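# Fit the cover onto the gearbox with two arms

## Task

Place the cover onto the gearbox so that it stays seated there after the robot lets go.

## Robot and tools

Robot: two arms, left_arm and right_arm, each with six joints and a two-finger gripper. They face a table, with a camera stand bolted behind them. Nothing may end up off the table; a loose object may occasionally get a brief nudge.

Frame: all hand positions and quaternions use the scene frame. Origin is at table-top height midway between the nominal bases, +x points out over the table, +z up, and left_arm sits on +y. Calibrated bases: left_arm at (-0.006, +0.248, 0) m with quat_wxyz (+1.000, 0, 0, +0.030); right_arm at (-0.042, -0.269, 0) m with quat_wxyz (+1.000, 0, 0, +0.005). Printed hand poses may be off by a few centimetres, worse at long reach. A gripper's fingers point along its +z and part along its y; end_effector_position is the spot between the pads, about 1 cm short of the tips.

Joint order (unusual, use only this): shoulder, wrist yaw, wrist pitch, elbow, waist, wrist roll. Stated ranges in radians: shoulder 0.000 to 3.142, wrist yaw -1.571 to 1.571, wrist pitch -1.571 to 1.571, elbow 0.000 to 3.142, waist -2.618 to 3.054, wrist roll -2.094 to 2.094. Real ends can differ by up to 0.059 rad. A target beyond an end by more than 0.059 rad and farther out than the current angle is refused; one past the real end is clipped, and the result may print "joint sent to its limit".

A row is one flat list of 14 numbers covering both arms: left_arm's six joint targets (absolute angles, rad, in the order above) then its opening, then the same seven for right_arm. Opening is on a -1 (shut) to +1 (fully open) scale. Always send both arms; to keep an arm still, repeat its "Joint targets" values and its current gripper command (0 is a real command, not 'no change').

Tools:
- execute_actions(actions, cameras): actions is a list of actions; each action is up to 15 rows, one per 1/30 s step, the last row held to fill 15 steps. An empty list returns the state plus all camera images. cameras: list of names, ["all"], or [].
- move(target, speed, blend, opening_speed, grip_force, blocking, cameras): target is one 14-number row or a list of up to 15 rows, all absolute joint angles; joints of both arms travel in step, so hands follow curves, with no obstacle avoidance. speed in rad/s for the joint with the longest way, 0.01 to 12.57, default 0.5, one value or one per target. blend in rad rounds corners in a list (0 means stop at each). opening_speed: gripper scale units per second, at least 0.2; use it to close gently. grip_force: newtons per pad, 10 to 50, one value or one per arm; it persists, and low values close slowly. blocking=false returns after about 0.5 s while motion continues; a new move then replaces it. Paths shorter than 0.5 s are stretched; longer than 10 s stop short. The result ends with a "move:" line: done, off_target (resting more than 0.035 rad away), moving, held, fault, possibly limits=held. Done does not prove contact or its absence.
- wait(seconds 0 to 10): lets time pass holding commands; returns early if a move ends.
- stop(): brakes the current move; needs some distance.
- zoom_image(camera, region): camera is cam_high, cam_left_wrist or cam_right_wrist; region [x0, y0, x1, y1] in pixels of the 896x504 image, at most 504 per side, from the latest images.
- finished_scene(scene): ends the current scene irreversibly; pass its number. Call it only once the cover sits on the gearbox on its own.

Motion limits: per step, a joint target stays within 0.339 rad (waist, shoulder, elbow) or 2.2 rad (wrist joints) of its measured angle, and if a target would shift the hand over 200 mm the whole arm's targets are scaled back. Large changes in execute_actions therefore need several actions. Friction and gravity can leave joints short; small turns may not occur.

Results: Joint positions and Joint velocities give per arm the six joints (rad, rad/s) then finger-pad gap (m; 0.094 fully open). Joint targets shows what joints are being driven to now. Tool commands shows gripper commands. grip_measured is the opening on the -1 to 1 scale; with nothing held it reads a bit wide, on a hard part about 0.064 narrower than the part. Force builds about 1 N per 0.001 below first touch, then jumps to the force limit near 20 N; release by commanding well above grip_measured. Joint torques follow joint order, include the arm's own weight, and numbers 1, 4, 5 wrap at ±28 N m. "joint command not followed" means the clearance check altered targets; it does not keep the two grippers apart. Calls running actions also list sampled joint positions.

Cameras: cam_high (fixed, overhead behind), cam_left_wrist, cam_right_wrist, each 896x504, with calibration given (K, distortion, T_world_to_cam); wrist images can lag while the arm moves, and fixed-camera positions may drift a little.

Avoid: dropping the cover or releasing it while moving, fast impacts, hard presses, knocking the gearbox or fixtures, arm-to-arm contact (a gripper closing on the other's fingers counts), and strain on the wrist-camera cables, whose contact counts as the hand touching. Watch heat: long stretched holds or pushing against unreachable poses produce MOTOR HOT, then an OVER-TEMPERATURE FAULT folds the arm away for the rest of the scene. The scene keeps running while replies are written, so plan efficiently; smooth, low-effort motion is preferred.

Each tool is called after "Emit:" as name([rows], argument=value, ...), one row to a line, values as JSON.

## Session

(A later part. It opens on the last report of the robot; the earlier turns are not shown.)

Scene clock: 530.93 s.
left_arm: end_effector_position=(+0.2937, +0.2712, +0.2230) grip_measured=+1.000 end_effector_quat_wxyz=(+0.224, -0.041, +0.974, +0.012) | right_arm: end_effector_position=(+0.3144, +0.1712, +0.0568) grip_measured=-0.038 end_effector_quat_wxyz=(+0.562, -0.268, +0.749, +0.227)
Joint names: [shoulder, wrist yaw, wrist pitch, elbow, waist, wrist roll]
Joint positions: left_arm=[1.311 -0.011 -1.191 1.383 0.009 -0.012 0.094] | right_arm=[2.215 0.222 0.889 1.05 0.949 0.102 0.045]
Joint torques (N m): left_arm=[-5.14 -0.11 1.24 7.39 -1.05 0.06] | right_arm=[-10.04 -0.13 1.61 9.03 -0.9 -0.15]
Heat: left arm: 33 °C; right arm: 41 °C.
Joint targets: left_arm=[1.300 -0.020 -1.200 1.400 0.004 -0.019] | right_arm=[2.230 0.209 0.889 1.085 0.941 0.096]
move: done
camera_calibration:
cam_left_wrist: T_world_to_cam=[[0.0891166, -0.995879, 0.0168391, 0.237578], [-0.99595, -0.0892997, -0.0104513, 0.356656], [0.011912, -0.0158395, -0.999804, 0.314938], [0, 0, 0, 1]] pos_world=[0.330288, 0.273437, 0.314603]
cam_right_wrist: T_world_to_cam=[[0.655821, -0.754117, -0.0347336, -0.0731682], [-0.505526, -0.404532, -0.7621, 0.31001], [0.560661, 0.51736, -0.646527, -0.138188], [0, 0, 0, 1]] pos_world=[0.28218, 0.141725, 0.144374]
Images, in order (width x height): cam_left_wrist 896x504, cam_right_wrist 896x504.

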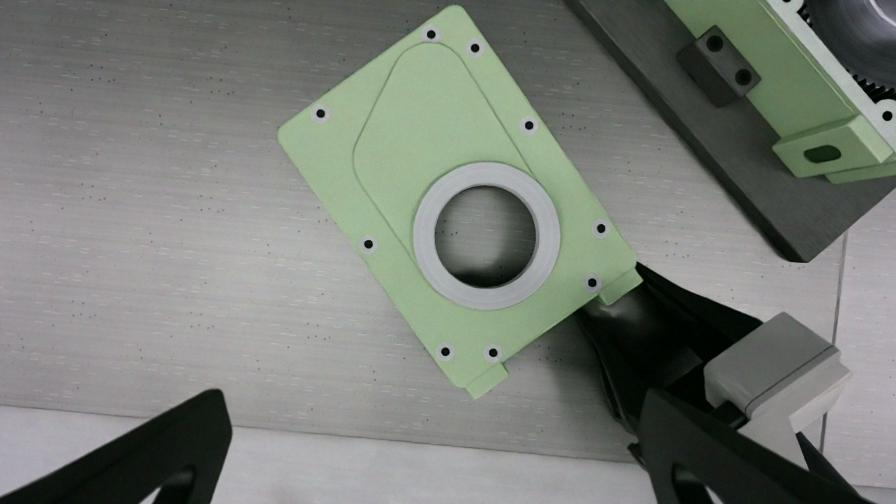

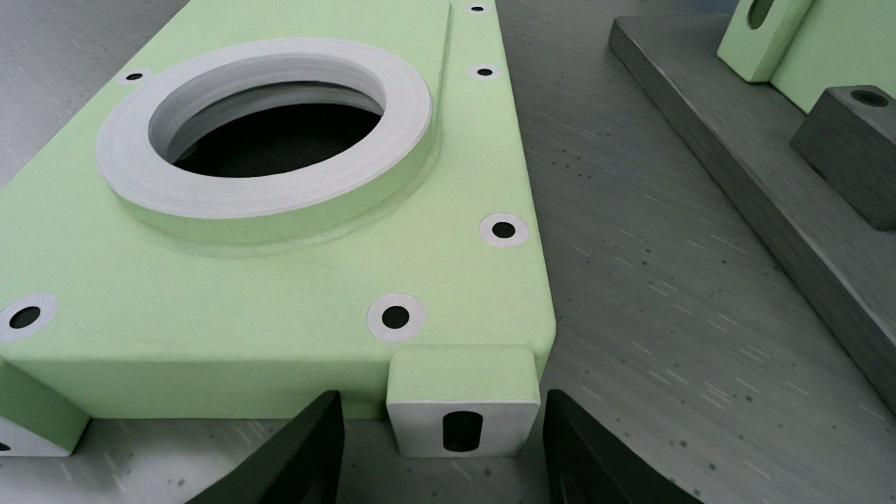

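Emit:
move(target=[1.3,-0.02,-1.2,1.4,0.004,-0.019,1,2.23,0.209,0.889,1.085,0.930,0.096,-0.04], speed=0.1, cameras=["cam_right_wrist"])

Scene clock: 539.17 s.
left_arm: end_effector_position=(+0.2937, +0.2712, +0.2230) grip_measured=+1.000 end_effector_quat_wxyz=(+0.224, -0.041, +0.974, +0.012) | right_arm: end_effector_position=(+0.3162, +0.1697, +0.0557) grip_measured=-0.038 end_effector_quat_wxyz=(+0.560, -0.269, +0.750, +0.227)
Joint names: [shoulder, wrist yaw, wrist pitch, elbow, waist, wrist roll]
Joint positions: left_arm=[1.311 -0.011 -1.191 1.383 0.009 -0.012 0.094] | right_arm=[2.215 0.212 0.884 1.051 0.941 0.101 0.045]
Joint torques (N m): left_arm=[-5.15 -0.12 1.25 7.41 -1.02 0.06] | right_arm=[-10.06 -0.04 1.65 8.98 -1.25 -0.15]
Heat: left arm: 34 °C; right arm: 40 °C.
Joint targets: left_arm=[1.300 -0.020 -1.200 1.400 0.004 -0.019] | right_arm=[2.230 0.209 0.889 1.085 0.930 0.096]
move: done
camera_calibration:
cam_right_wrist: T_world_to_cam=[[0.657558, -0.752563, -0.0355917, -0.0763416], [-0.50785, -0.407853, -0.758778, 0.310656], [0.556512, 0.517016, -0.650376, -0.137655], [0, 0, 0, 1]] pos_world=[0.284573, 0.14042, 0.143474]
Images, in order (width x height): cam_right_wrist 896x504.

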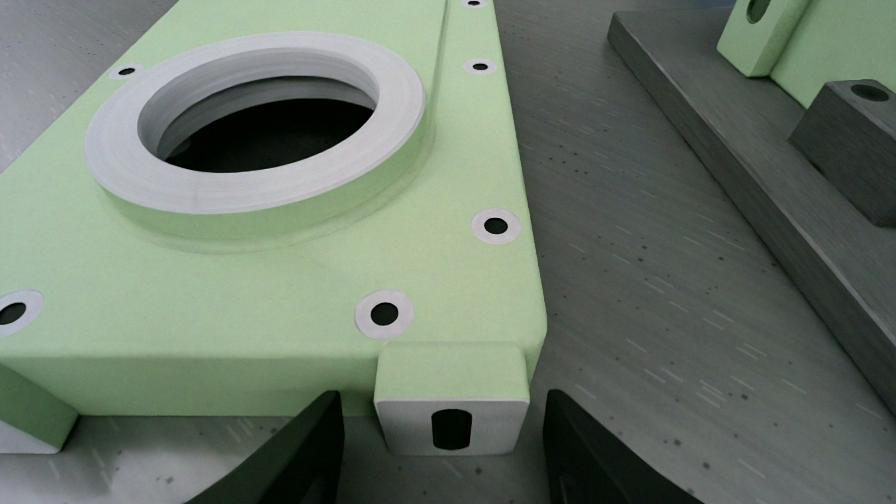

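Emit:
move(target=[1.3,-0.02,-1.2,1.4,0.004,-0.019,1,2.23,0.209,0.889,1.085,0.930,0.096,-0.8], opening_speed=0.4, cameras=["all"])

Emit:
zoom_image(camera="cam_left_wrist", region=[520, 200, 720, 340])

Scene clock: 545.17 s.
left_arm: end_effector_position=(+0.2937, +0.2712, +0.2230) grip_measured=+1.000 end_effector_quat_wxyz=(+0.224, -0.041, +0.974, +0.012) | right_arm: end_effector_position=(+0.3172, +0.1688, +0.0554) grip_measured=-0.427 end_effector_quat_wxyz=(+0.560, -0.271, +0.750, +0.224)
Joint names: [shoulder, wrist yaw, wrist pitch, elbow, waist, wrist roll]
Joint positions: left_arm=[1.311 -0.011 -1.191 1.383 0.009 -0.012 0.094] | right_arm=[2.215 0.212 0.882 1.051 0.939 0.095 0.027]
Joint torques (N m): left_arm=[-5.16 -0.11 1.23 7.38 -1.05 0.07] | right_arm=[-10.03 -0.03 1.67 8.98 -1.03 -0.09]
Heat: left arm: 34 °C; right arm: 40 °C.
Joint targets: left_arm=[1.300 -0.020 -1.200 1.400 0.004 -0.019] | right_arm=[2.230 0.209 0.889 1.085 0.930 0.096]
move: done
camera_calibration:
cam_left_wrist: T_world_to_cam=[[0.0891166, -0.995879, 0.0168391, 0.237578], [-0.99595, -0.0892997, -0.0104513, 0.356656], [0.011912, -0.0158395, -0.999804, 0.314938], [0, 0, 0, 1]] pos_world=[0.330288, 0.273437, 0.314603]
cam_right_wrist: T_world_to_cam=[[0.657095, -0.753222, -0.0297245, -0.0776674], [-0.506002, -0.411511, -0.758037, 0.310439], [0.558738, 0.513143, -0.651534, -0.137914], [0, 0, 0, 1]] pos_world=[0.285176, 0.140018, 0.14316]

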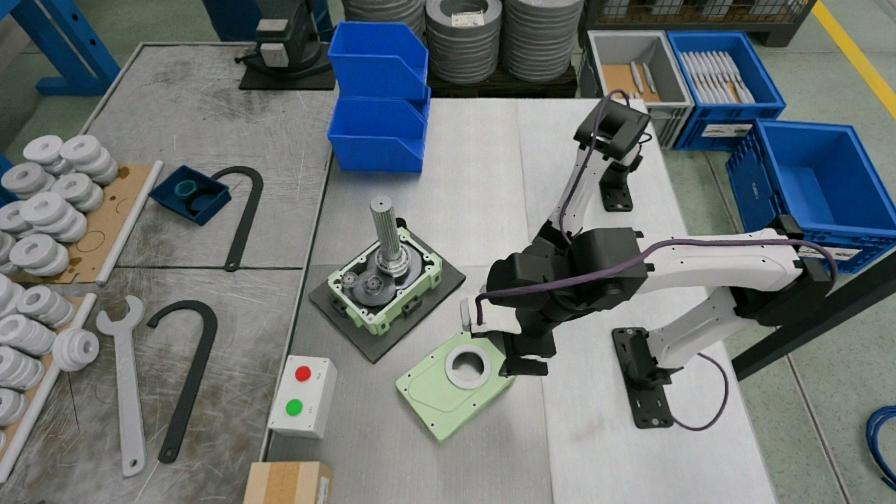

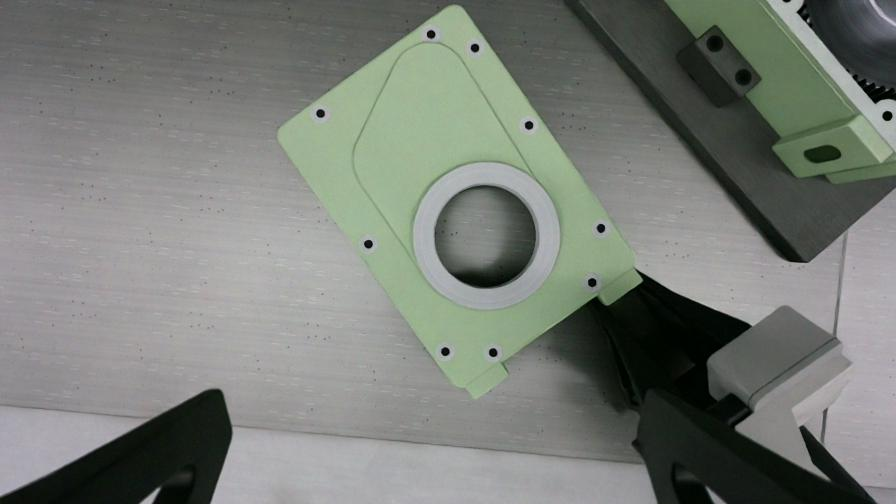

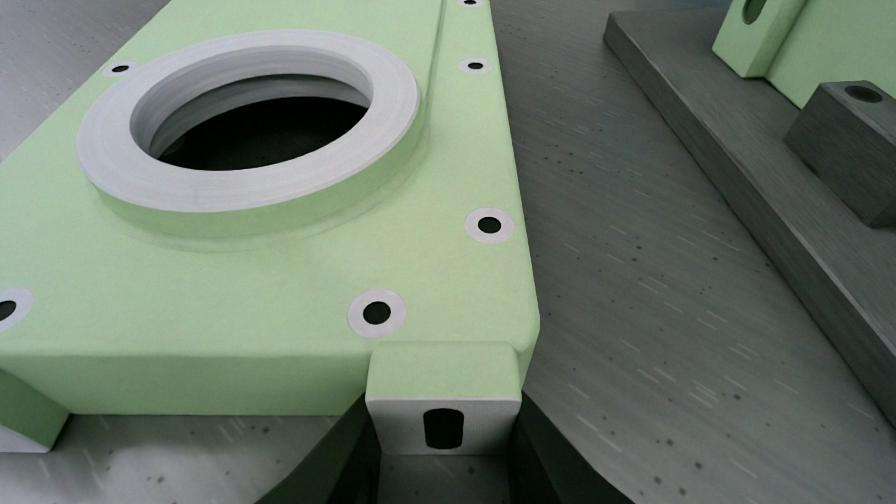

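Scaled by 2.520 from the camera's 896x504 image, which has a finer 1280x720 frame.

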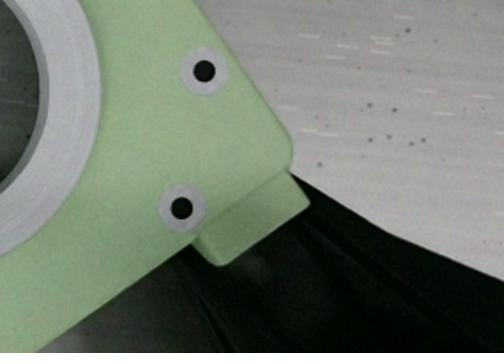

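Emit:
move(target=[1.15,1.3,-1.2,1.9,0.8,0.0,1,2.23,0.209,0.889,1.085,0.930,0.096,-0.8], speed=1.0, cameras=["all"])

Scene clock: 562.23 s.
left_arm: end_effector_position=(+0.2262, +0.2601, +0.5105) grip_measured=+1.000 end_effector_quat_wxyz=(+0.595, +0.006, +0.748, -0.292) | right_arm: end_effector_position=(+0.3172, +0.1688, +0.0554) grip_measured=-0.427 end_effector_quat_wxyz=(+0.560, -0.271, +0.750, +0.224)
Joint names: [shoulder, wrist yaw, wrist pitch, elbow, waist, wrist roll]
Joint positions: left_arm=[1.148 1.293 -1.196 1.89 0.794 -0.009 0.094] | right_arm=[2.215 0.212 0.882 1.051 0.939 0.095 0.027]
Joint torques (N m): left_arm=[-1.05 0.35 1.71 5 -0.09 0.24] | right_arm=[-10.03 -0.04 1.67 8.99 -1.03 -0.08]
Heat: left arm: 35 °C; right arm: 41 °C.
Joint targets: left_arm=[1.150 1.300 -1.200 1.900 0.800 0.000] | right_arm=[2.230 0.209 0.889 1.085 0.930 0.096]
move: done
camera_calibration:
cam_left_wrist: T_world_to_cam=[[-0.369977, -0.816387, 0.443428, 0.0670455], [-0.643852, -0.118775, -0.755876, 0.600081], [0.669755, -0.565158, -0.481688, 0.332658], [0, 0, 0, 1]] pos_world=[0.188369, 0.314014, 0.584094]
cam_right_wrist: T_world_to_cam=[[0.657095, -0.753222, -0.0297245, -0.0776674], [-0.506002, -0.411511, -0.758037, 0.310439], [0.558738, 0.513143, -0.651534, -0.137914], [0, 0, 0, 1]] pos_world=[0.285176, 0.140018, 0.14316]

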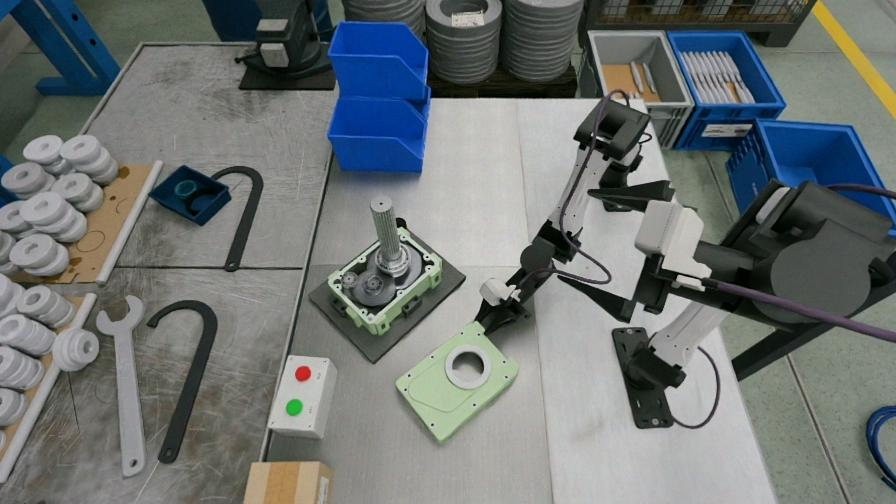

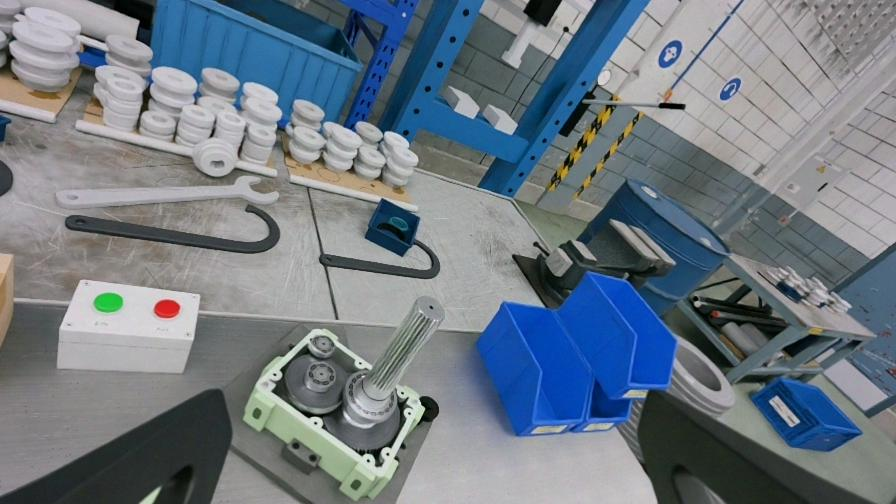

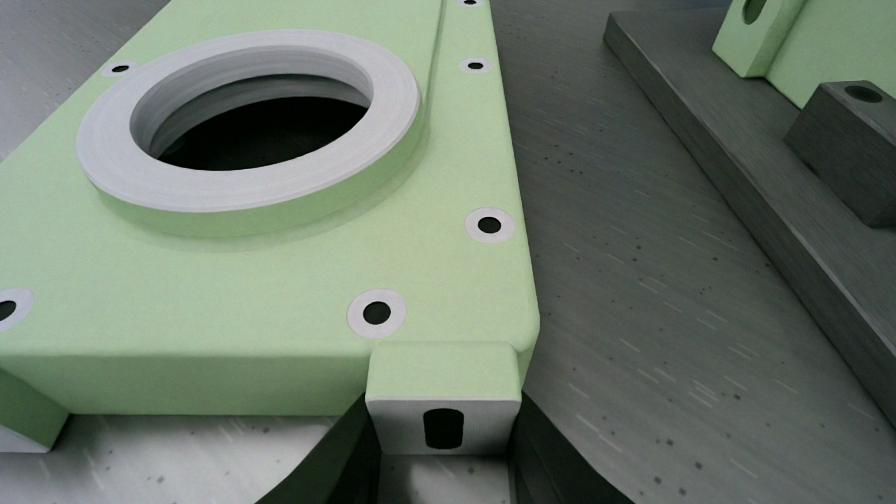

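Emit:
move(target=[1.15,1.3,-1.2,1.9,0.8,0.0,1,2.108,0.209,0.752,1.11,0.930,0.096,-0.8], speed=0.12, cameras=["all"])

Emit:
zoom_image(camera="cam_high", region=[380, 240, 560, 450])

Scene clock: 577.37 s.
left_arm: end_effector_position=(+0.2261, +0.2600, +0.5106) grip_measured=+1.000 end_effector_quat_wxyz=(+0.595, +0.007, +0.748, -0.293) | right_arm: end_effector_position=(+0.3171, +0.1693, +0.0608) grip_measured=-0.427 end_effector_quat_wxyz=(+0.541, -0.278, +0.764, +0.214)
Joint names: [shoulder, wrist yaw, wrist pitch, elbow, waist, wrist roll]
Joint positions: left_arm=[1.148 1.294 -1.196 1.89 0.794 -0.009 0.094] | right_arm=[2.171 0.21 0.758 1.077 0.939 0.1 0.027]
Joint torques (N m): left_arm=[-1.07 0.33 1.72 4.96 -0.06 0.25] | right_arm=[-16.92 -0.01 1.54 9.21 -1.02 -0.14]
Heat: left arm: 33 °C; right arm: 41 °C.
Joint targets: left_arm=[1.150 1.300 -1.200 1.900 0.800 0.000] | right_arm=[2.108 0.209 0.752 1.110 0.930 0.096]
move: off_target (right_arm); right_arm: the shoulder is farthest, 0.063 rad from its target
camera_calibration:
cam_left_wrist: T_world_to_cam=[[-0.37036, -0.816204, 0.443446, 0.0669688], [-0.64374, -0.11863, -0.755993, 0.600072], [0.669651, -0.565453, -0.481487, 0.332596], [0, 0, 0, 1]] pos_world=[0.188369, 0.313914, 0.584094]
cam_right_wrist: T_world_to_cam=[[0.656391, -0.754078, -0.0227347, -0.0771978], [-0.531835, -0.441145, -0.722871, 0.325781], [0.535072, 0.486577, -0.690609, -0.120211], [0, 0, 0, 1]] pos_world=[0.288256, 0.143996, 0.150724]

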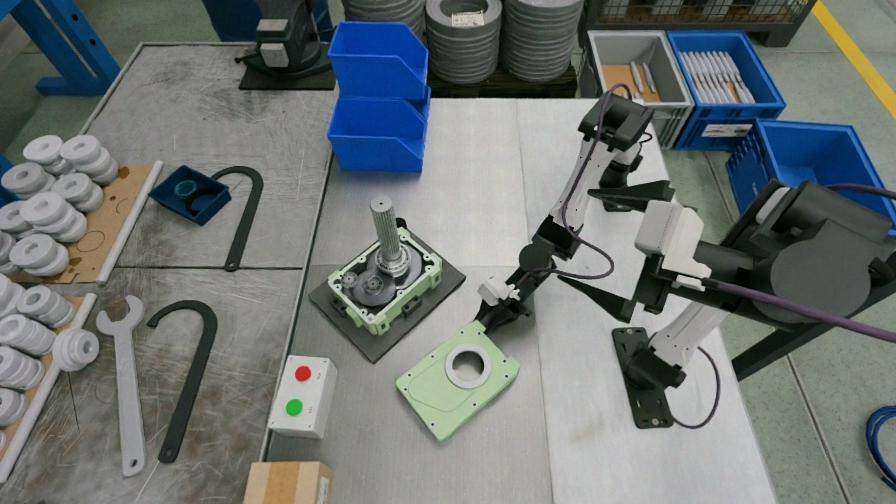

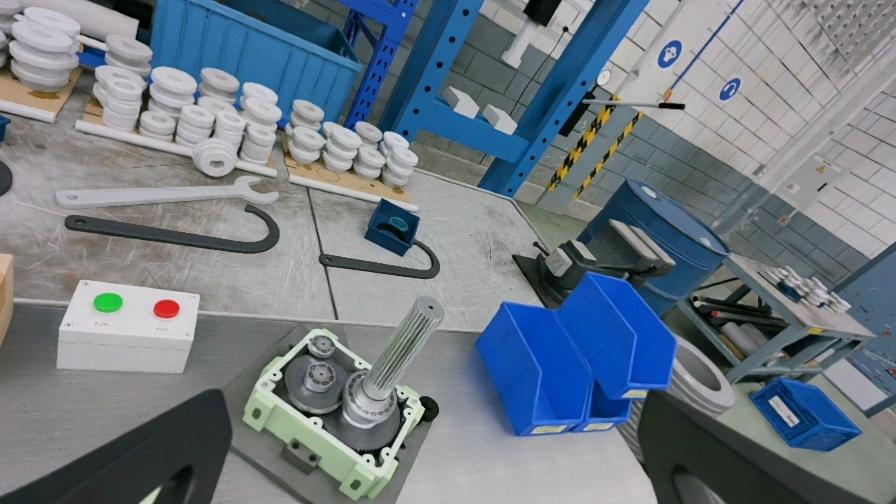

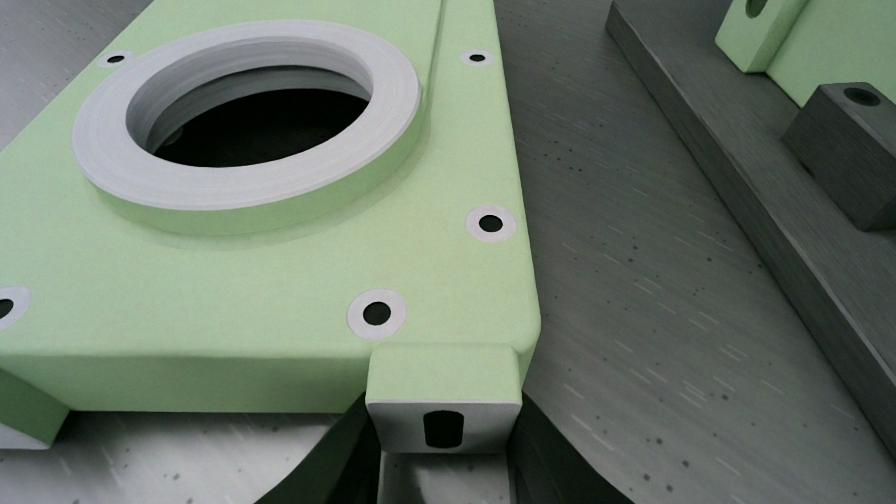

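Scaled by 2.400 from the camera's 896x504 image, which has a finer 1280x720 frame.

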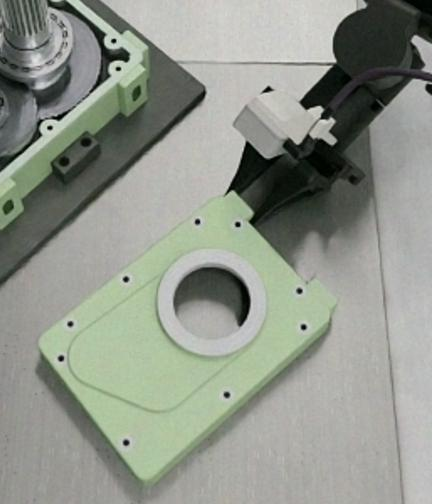

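Emit:
move(target=[1.15,1.3,-1.2,1.9,0.8,0.0,1,2.04,0.209,0.752,1.11,0.930,0.096,-0.8], speed=0.12, cameras=["cam_high","cam_right_wrist"])

Emit:
zoom_image(camera="cam_high", region=[380, 240, 560, 450])

Scene clock: 585.53 s.
left_arm: end_effector_position=(+0.2261, +0.2600, +0.5106) grip_measured=+1.000 end_effector_quat_wxyz=(+0.595, +0.007, +0.748, -0.293) | right_arm: end_effector_position=(+0.3153, +0.1667, +0.0725) grip_measured=-0.427 end_effector_quat_wxyz=(+0.535, -0.281, +0.768, +0.210)
Joint names: [shoulder, wrist yaw, wrist pitch, elbow, waist, wrist roll]
Joint positions: left_arm=[1.148 1.294 -1.196 1.89 0.794 -0.009 0.094] | right_arm=[2.121 0.21 0.691 1.077 0.939 0.101 0.027]
Joint torques (N m): left_arm=[-1.02 0.35 1.71 5.04 -0.13 0.23] | right_arm=[-18.33 -0.01 2.13 9.44 -1.03 -0.14]
Heat: left arm: 33 °C; right arm: 44 °C.
Joint targets: left_arm=[1.150 1.300 -1.200 1.900 0.800 0.000] | right_arm=[2.040 0.209 0.752 1.110 0.930 0.096]
move: off_target (right_arm); right_arm: the shoulder is farthest, 0.081 rad from its target
camera_calibration:
cam_right_wrist: T_world_to_cam=[[0.656115, -0.754419, -0.0191168, -0.0778453], [-0.539208, -0.450922, -0.711283, 0.335254], [0.527986, 0.476991, -0.702645, -0.105122], [0, 0, 0, 1]] pos_world=[0.28735, 0.142588, 0.163109]
Images, in order (width x height): cam_high 896x504, cam_right_wrist 896x504.

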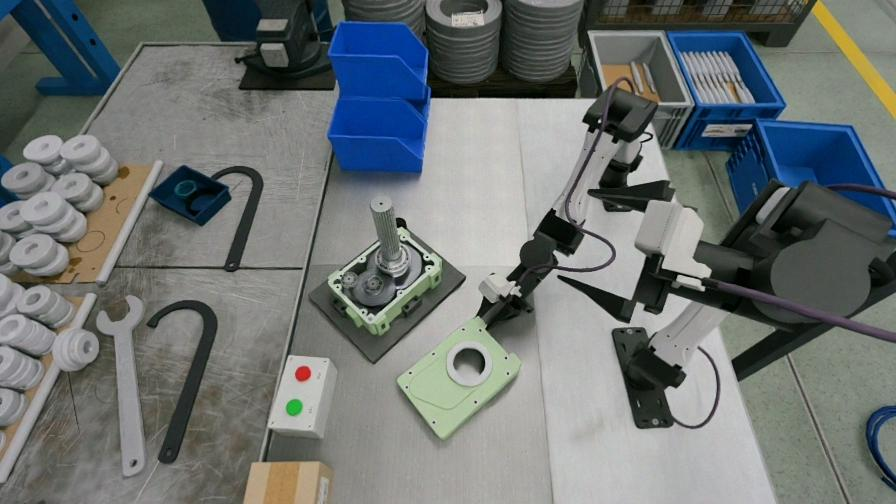

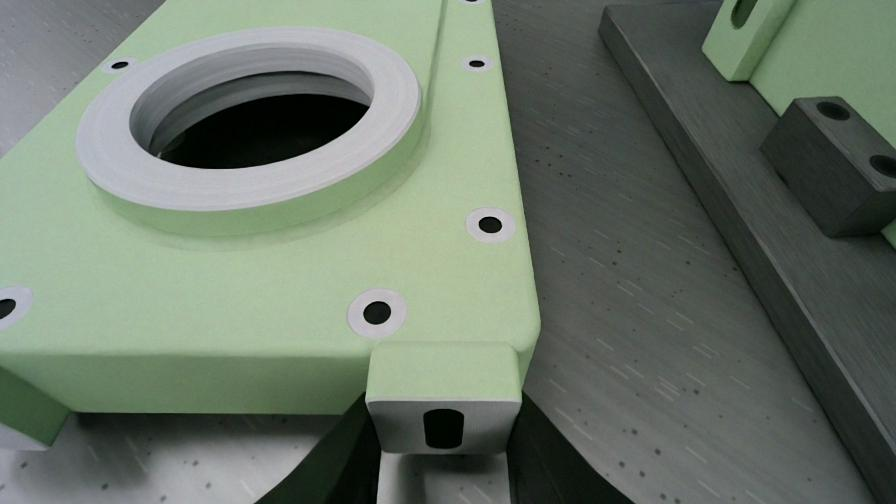

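Scaled by 2.400 from the camera's 896x504 image, which has a finer 1280x720 frame.

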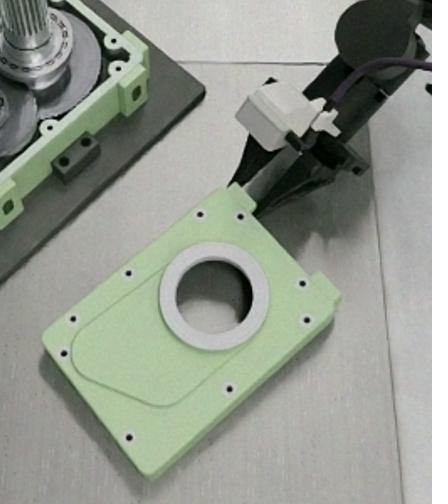

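Emit:
move(target=[1.15,1.3,-1.2,1.9,0.8,0.0,1,1.975,0.209,0.84,1.11,0.930,0.096,-0.9], speed=0.12, cameras=["cam_high","cam_right_wrist"])

Emit:
zoom_image(camera="cam_high", region=[380, 240, 560, 450])

Scene clock: 595.27 s.
left_arm: end_effector_position=(+0.2261, +0.2600, +0.5106) grip_measured=+1.000 end_effector_quat_wxyz=(+0.595, +0.007, +0.748, -0.293) | right_arm: end_effector_position=(+0.3147, +0.1659, +0.0858) grip_measured=-0.427 end_effector_quat_wxyz=(+0.541, -0.286, +0.764, +0.208)
Joint names: [shoulder, wrist yaw, wrist pitch, elbow, waist, wrist roll]
Joint positions: left_arm=[1.148 1.294 -1.196 1.89 0.794 -0.009 0.094] | right_arm=[2.085 0.21 0.665 1.077 0.939 0.083 0.027]
Joint torques (N m): left_arm=[-1.06 0.35 1.73 5 -0.1 0.24] | right_arm=[-20.83 -0.01 3.16 9.57 -1.03 0.06]
Heat: left arm: 33 °C; right arm: 50 °C.
Joint targets: left_arm=[1.150 1.300 -1.200 1.900 0.800 0.000] | right_arm=[1.975 0.209 0.840 1.110 0.930 0.096]
move: off_target (right_arm); right_arm: the wrist pitch is farthest, 0.175 rad from its target
camera_calibration:
cam_right_wrist: T_world_to_cam=[[0.66072, -0.750618, -0.00474789, -0.0811197], [-0.524755, -0.457367, -0.717947, 0.341116], [0.536732, 0.476853, -0.696082, -0.0984636], [0, 0, 0, 1]] pos_world=[0.285448, 0.142078, 0.175979]
Images, in order (width x height): cam_high 896x504, cam_right_wrist 896x504.

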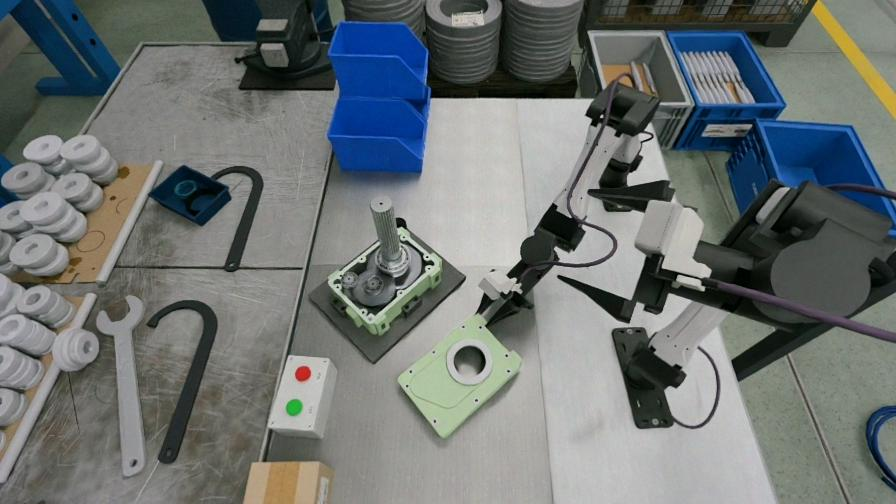

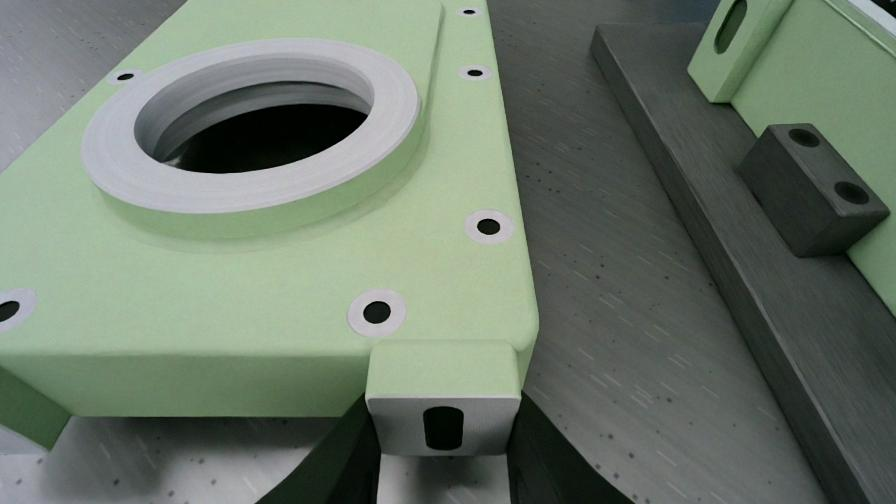

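Scaled by 2.400 from the camera's 896x504 image, which has a finer 1280x720 frame.

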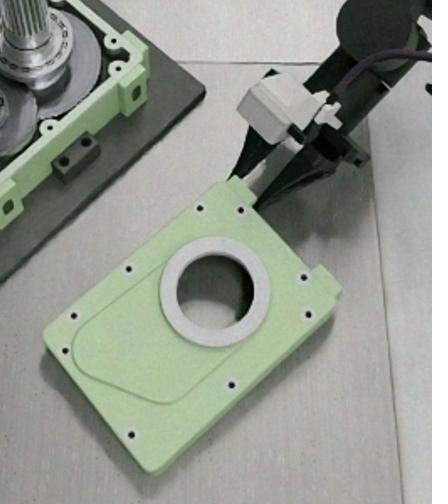

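Emit:
move(target=[1.15,1.3,-1.2,1.9,0.8,0.0,1,2.2,0.209,0.87,1.085,0.930,0.096,-0.9], speed=0.2, cameras=["cam_right_wrist"])

Scene clock: 605.17 s.
left_arm: end_effector_position=(+0.2261, +0.2600, +0.5106) grip_measured=+1.000 end_effector_quat_wxyz=(+0.595, +0.007, +0.748, -0.293) | right_arm: end_effector_position=(+0.3194, +0.1710, +0.0584) grip_measured=-0.427 end_effector_quat_wxyz=(+0.551, -0.275, +0.757, +0.219)
Joint names: [shoulder, wrist yaw, wrist pitch, elbow, waist, wrist roll]
Joint positions: left_arm=[1.148 1.294 -1.196 1.89 0.794 -0.009 0.094] | right_arm=[2.198 0.208 0.813 1.077 0.937 0.096 0.027]
Joint torques (N m): left_arm=[-1.06 0.34 1.72 5 -0.13 0.24] | right_arm=[-11.29 0.01 2.12 6.78 -0.81 -0.09]
Heat: left arm: 33 °C; right arm: 54 °C.
Joint targets: left_arm=[1.150 1.300 -1.200 1.900 0.800 0.000] | right_arm=[2.200 0.209 0.870 1.085 0.930 0.096]
move: off_target (right_arm); right_arm: the wrist pitch is farthest, 0.057 rad from its target
camera_calibration:
cam_right_wrist: T_world_to_cam=[[0.657988, -0.752591, -0.0256673, -0.0780532], [-0.518119, -0.427729, -0.740676, 0.320327], [0.546447, 0.500655, -0.671372, -0.131096], [0, 0, 0, 1]] pos_world=[0.288963, 0.143905, 0.14724]
Images, in order (width x height): cam_right_wrist 896x504.

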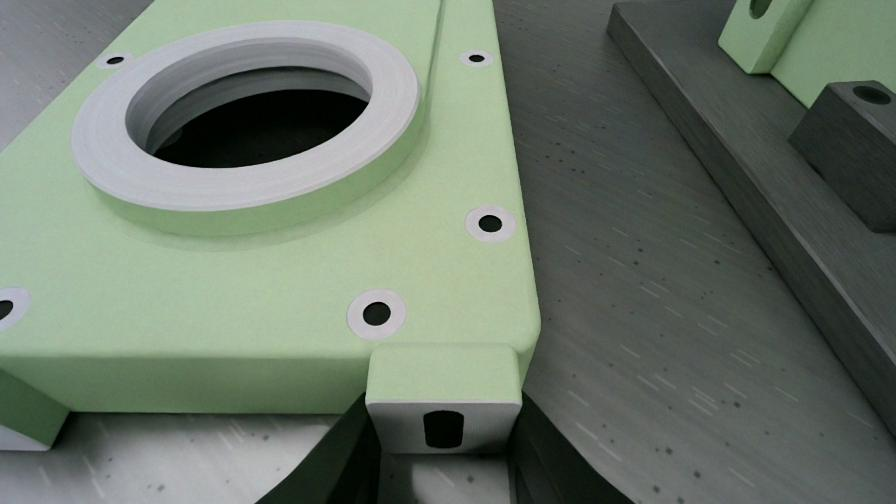

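Emit:
move([
  [1.15,1.5,-1.2,1.9,1.1,0.0,1,1.96,0.209,0.93,1.11,0.930,0.1,-0.9],
  [1.15,1.5,-1.2,1.9,1.1,0.0,1,1.73,0.209,-0.17,1.95,0.930,0.11,-0.9],
], speed=[0.25,0.4], blend=[0.05,0], cameras=["all"])

Scene clock: 674.33 s.
left_arm: end_effector_position=(+0.2054, +0.2976, +0.5256) grip_measured=+1.000 end_effector_quat_wxyz=(+0.639, -0.042, +0.718, -0.273) | right_arm: end_effector_position=(+0.3153, +0.1653, +0.3323) grip_measured=-0.428 end_effector_quat_wxyz=(+0.521, -0.299, +0.776, +0.192)
Joint names: [shoulder, wrist yaw, wrist pitch, elbow, waist, wrist roll]
Joint positions: left_arm=[1.148 1.494 -1.196 1.89 1.095 -0.009 0.094] | right_arm=[1.844 0.208 -0.402 1.844 0.937 0.073 0.027]
Joint torques (N m): left_arm=[-0.92 0.36 1.58 4.9 -0.09 0.24] | right_arm=[-20.46 0.02 3.64 17.78 -0.83 0.36]
Heat: left arm: 33 °C; right arm: 53 °C.
Joint targets: left_arm=[1.150 1.500 -1.200 1.900 1.100 0.000] | right_arm=[1.730 0.209 -0.170 1.950 0.930 0.110]
move: off_target (right_arm); right_arm: the wrist pitch is farthest, 0.232 rad from its target
camera_calibration:
cam_left_wrist: T_world_to_cam=[[-0.304134, -0.835694, 0.457294, 0.0682617], [-0.5654, -0.227991, -0.792681, 0.638296], [0.766697, -0.499635, -0.403162, 0.294228], [0, 0, 0, 1]] pos_world=[0.156069, 0.349578, 0.593371]
cam_right_wrist: T_world_to_cam=[[0.663774, -0.747746, 0.0167375, -0.089335], [-0.542659, -0.496878, -0.677225, 0.516707], [0.514709, 0.440442, -0.735585, 0.0992241], [0, 0, 0, 1]] pos_world=[0.288622, 0.146238, 0.42441]

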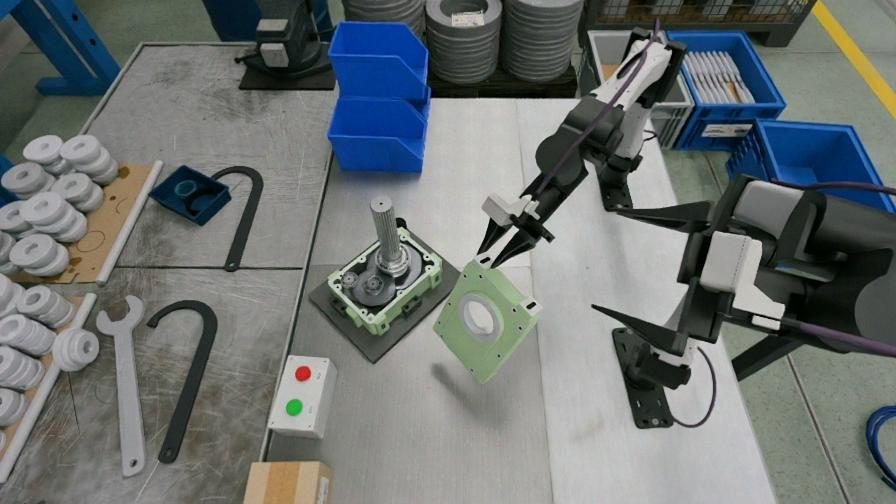

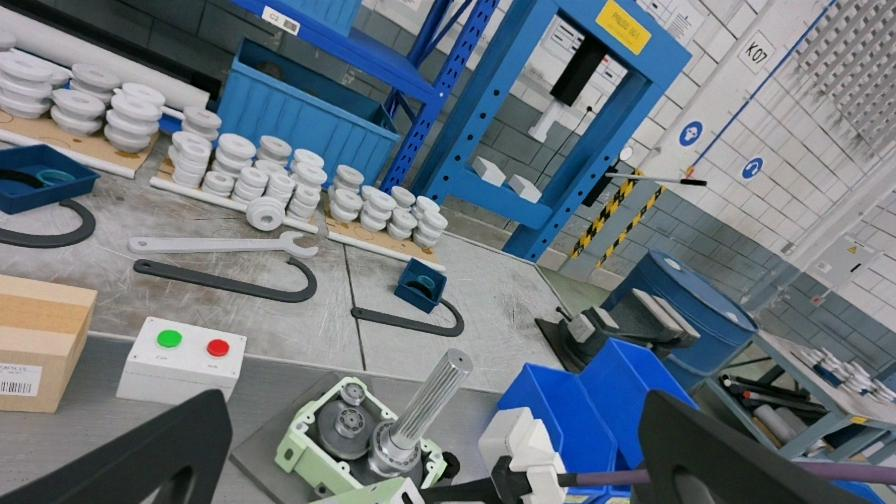

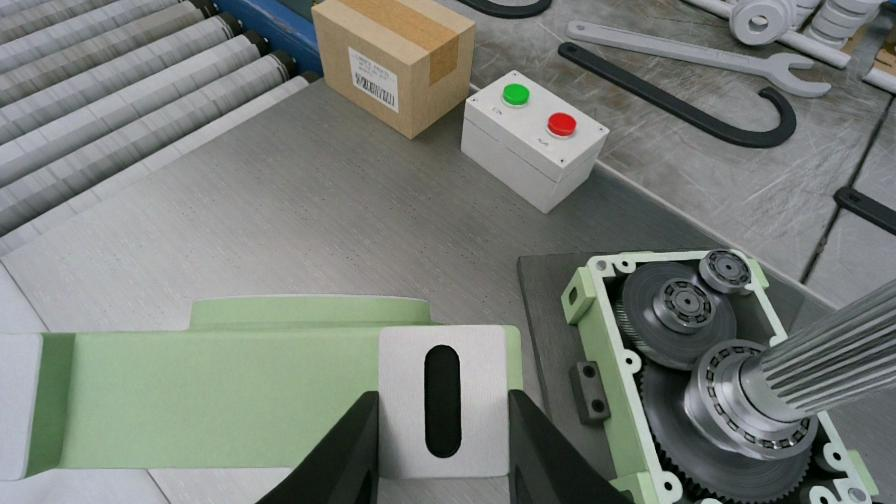

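Emit:
move([
  [1.15,1.5,-1.2,1.9,1.1,0.0,1,1.96,0.209,0.9,1.11,0.930,0.1,-0.9],
  [1.15,1.5,-1.2,1.9,1.1,0.0,1,2.2,0.209,0.88,1.085,0.930,0.1,-0.9],
], speed=[0.35,0.15], blend=[0.05,0], cameras=["all"])

Scene clock: 708.93 s.
left_arm: end_effector_position=(+0.2054, +0.2976, +0.5256) grip_measured=+1.000 end_effector_quat_wxyz=(+0.639, -0.042, +0.718, -0.273) | right_arm: end_effector_position=(+0.3237, +0.1770, +0.0760) grip_measured=-0.428 end_effector_quat_wxyz=(+0.574, -0.269, +0.737, +0.233)
Joint names: [shoulder, wrist yaw, wrist pitch, elbow, waist, wrist roll]
Joint positions: left_arm=[1.148 1.494 -1.196 1.89 1.095 -0.009 0.094] | right_arm=[2.2 0.202 0.871 1.09 0.935 0.085 0.027]
Joint torques (N m): left_arm=[-0.96 0.36 1.58 4.92 -0.1 0.24] | right_arm=[-11.55 0.04 1.7 5.59 -0.66 0.09]
Heat: left arm: 32 °C; right arm: 73 °C. Fold the right arm in close to its base, or ease its load, before you think long.
Joint targets: left_arm=[1.150 1.500 -1.200 1.900 1.100 0.000] | right_arm=[2.200 0.209 0.880 1.085 0.930 0.100]
MOTOR HOT: the wrist pitch of the right arm reports 73 °C; the controller's stop level is 90 °C. To cool a motor, set the load down, stop pushing, or move to a pose that needs little force.
move: done
camera_calibration:
cam_left_wrist: T_world_to_cam=[[-0.304134, -0.835694, 0.457294, 0.0682617], [-0.5654, -0.227991, -0.792681, 0.638296], [0.766697, -0.499635, -0.403162, 0.294228], [0, 0, 0, 1]] pos_world=[0.156069, 0.349578, 0.593371]
cam_right_wrist: T_world_to_cam=[[0.664344, -0.746772, -0.0312791, -0.0785798], [-0.479784, -0.39399, -0.783951, 0.323117], [0.573109, 0.53582, -0.620034, -0.14333], [0, 0, 0, 1]] pos_world=[0.289374, 0.145423, 0.161981]

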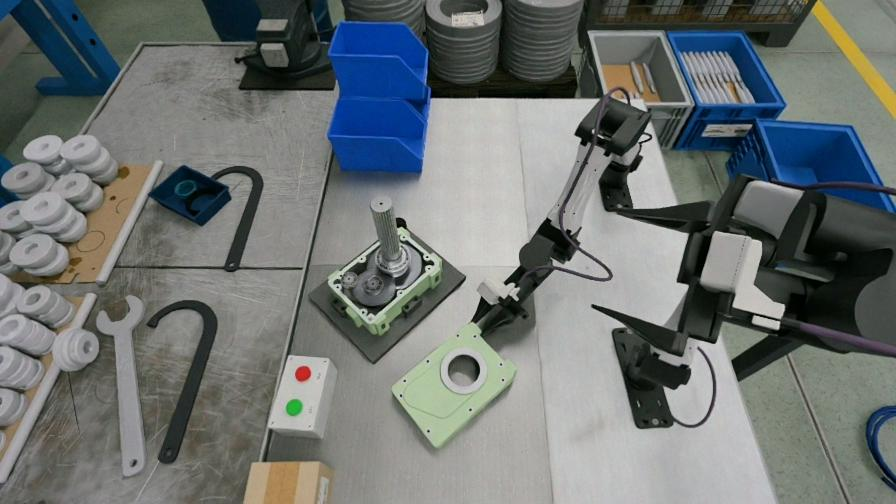

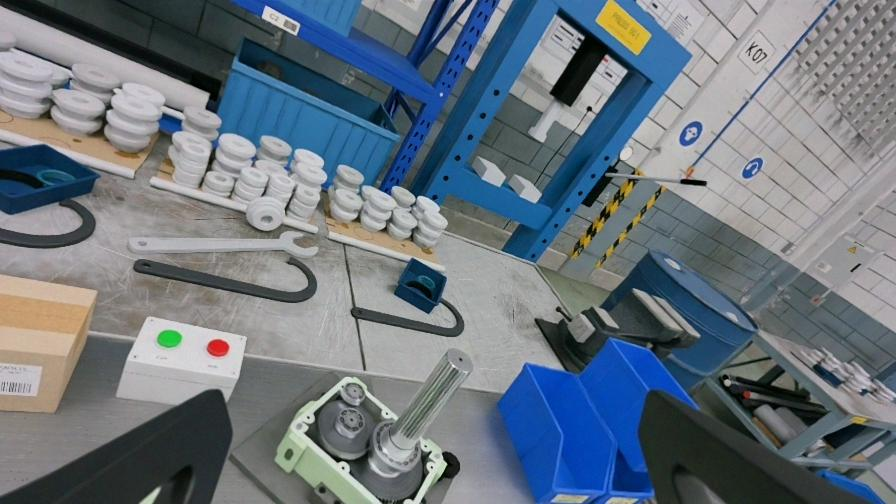

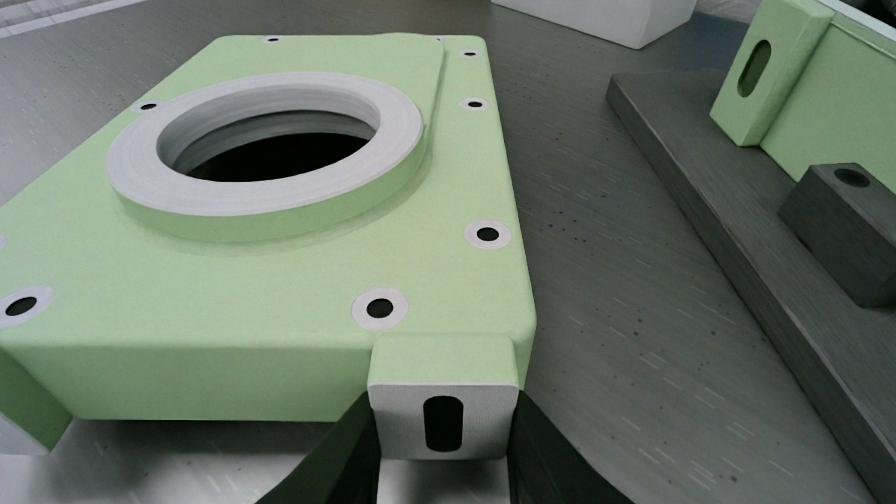

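Emit:
move(target=[1.15,1.5,-1.2,1.9,1.1,0.0,1,2.238,0.209,0.87,1.085,0.930,0.1,-0.9], speed=0.15, cameras=["cam_right_wrist"])

Scene clock: 715.07 s.
left_arm: end_effector_position=(+0.2054, +0.2976, +0.5256) grip_measured=+1.000 end_effector_quat_wxyz=(+0.639, -0.042, +0.718, -0.273) | right_arm: end_effector_position=(+0.3227, +0.1759, +0.0582) grip_measured=-0.428 end_effector_quat_wxyz=(+0.563, -0.274, +0.746, +0.227)
Joint names: [shoulder, wrist yaw, wrist pitch, elbow, waist, wrist roll]
Joint positions: left_arm=[1.148 1.494 -1.196 1.89 1.095 -0.009 0.094] | right_arm=[2.232 0.202 0.871 1.09 0.935 0.088 0.027]
Joint torques (N m): left_arm=[-0.88 0.35 1.57 4.9 -0.12 0.25] | right_arm=[-11.14 0.06 1.61 5.45 -0.65 0.05]
Heat: left arm: 32 °C; right arm: 66 °C.
Joint targets: left_arm=[1.150 1.500 -1.200 1.900 1.100 0.000] | right_arm=[2.238 0.209 0.870 1.085 0.930 0.100]
MOTOR HOT: cleared for the motors of the right arm.
move: done
camera_calibration:
cam_right_wrist: T_world_to_cam=[[0.663598, -0.747572, -0.0278361, -0.0791886], [-0.496257, -0.41206, -0.764157, 0.315564], [0.559792, 0.520906, -0.64443, -0.144898], [0, 0, 0, 1]] pos_world=[0.290263, 0.146311, 0.14556]
Images, in order (width x height): cam_right_wrist 896x504.

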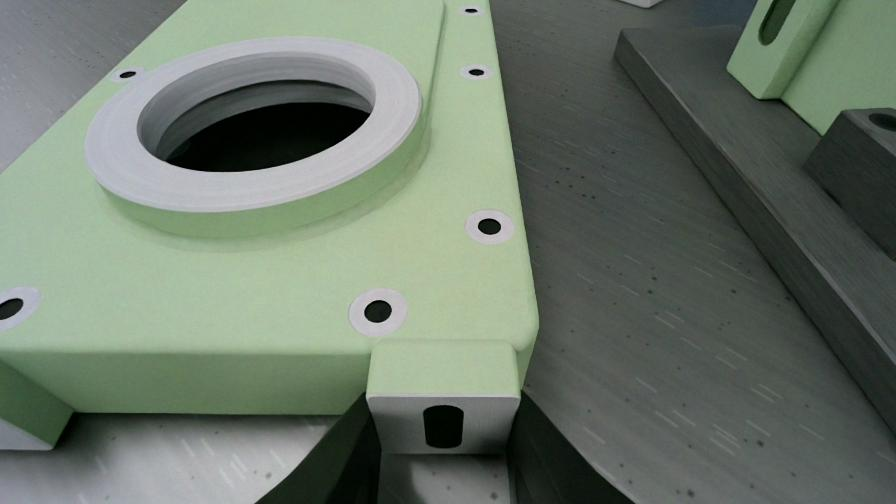

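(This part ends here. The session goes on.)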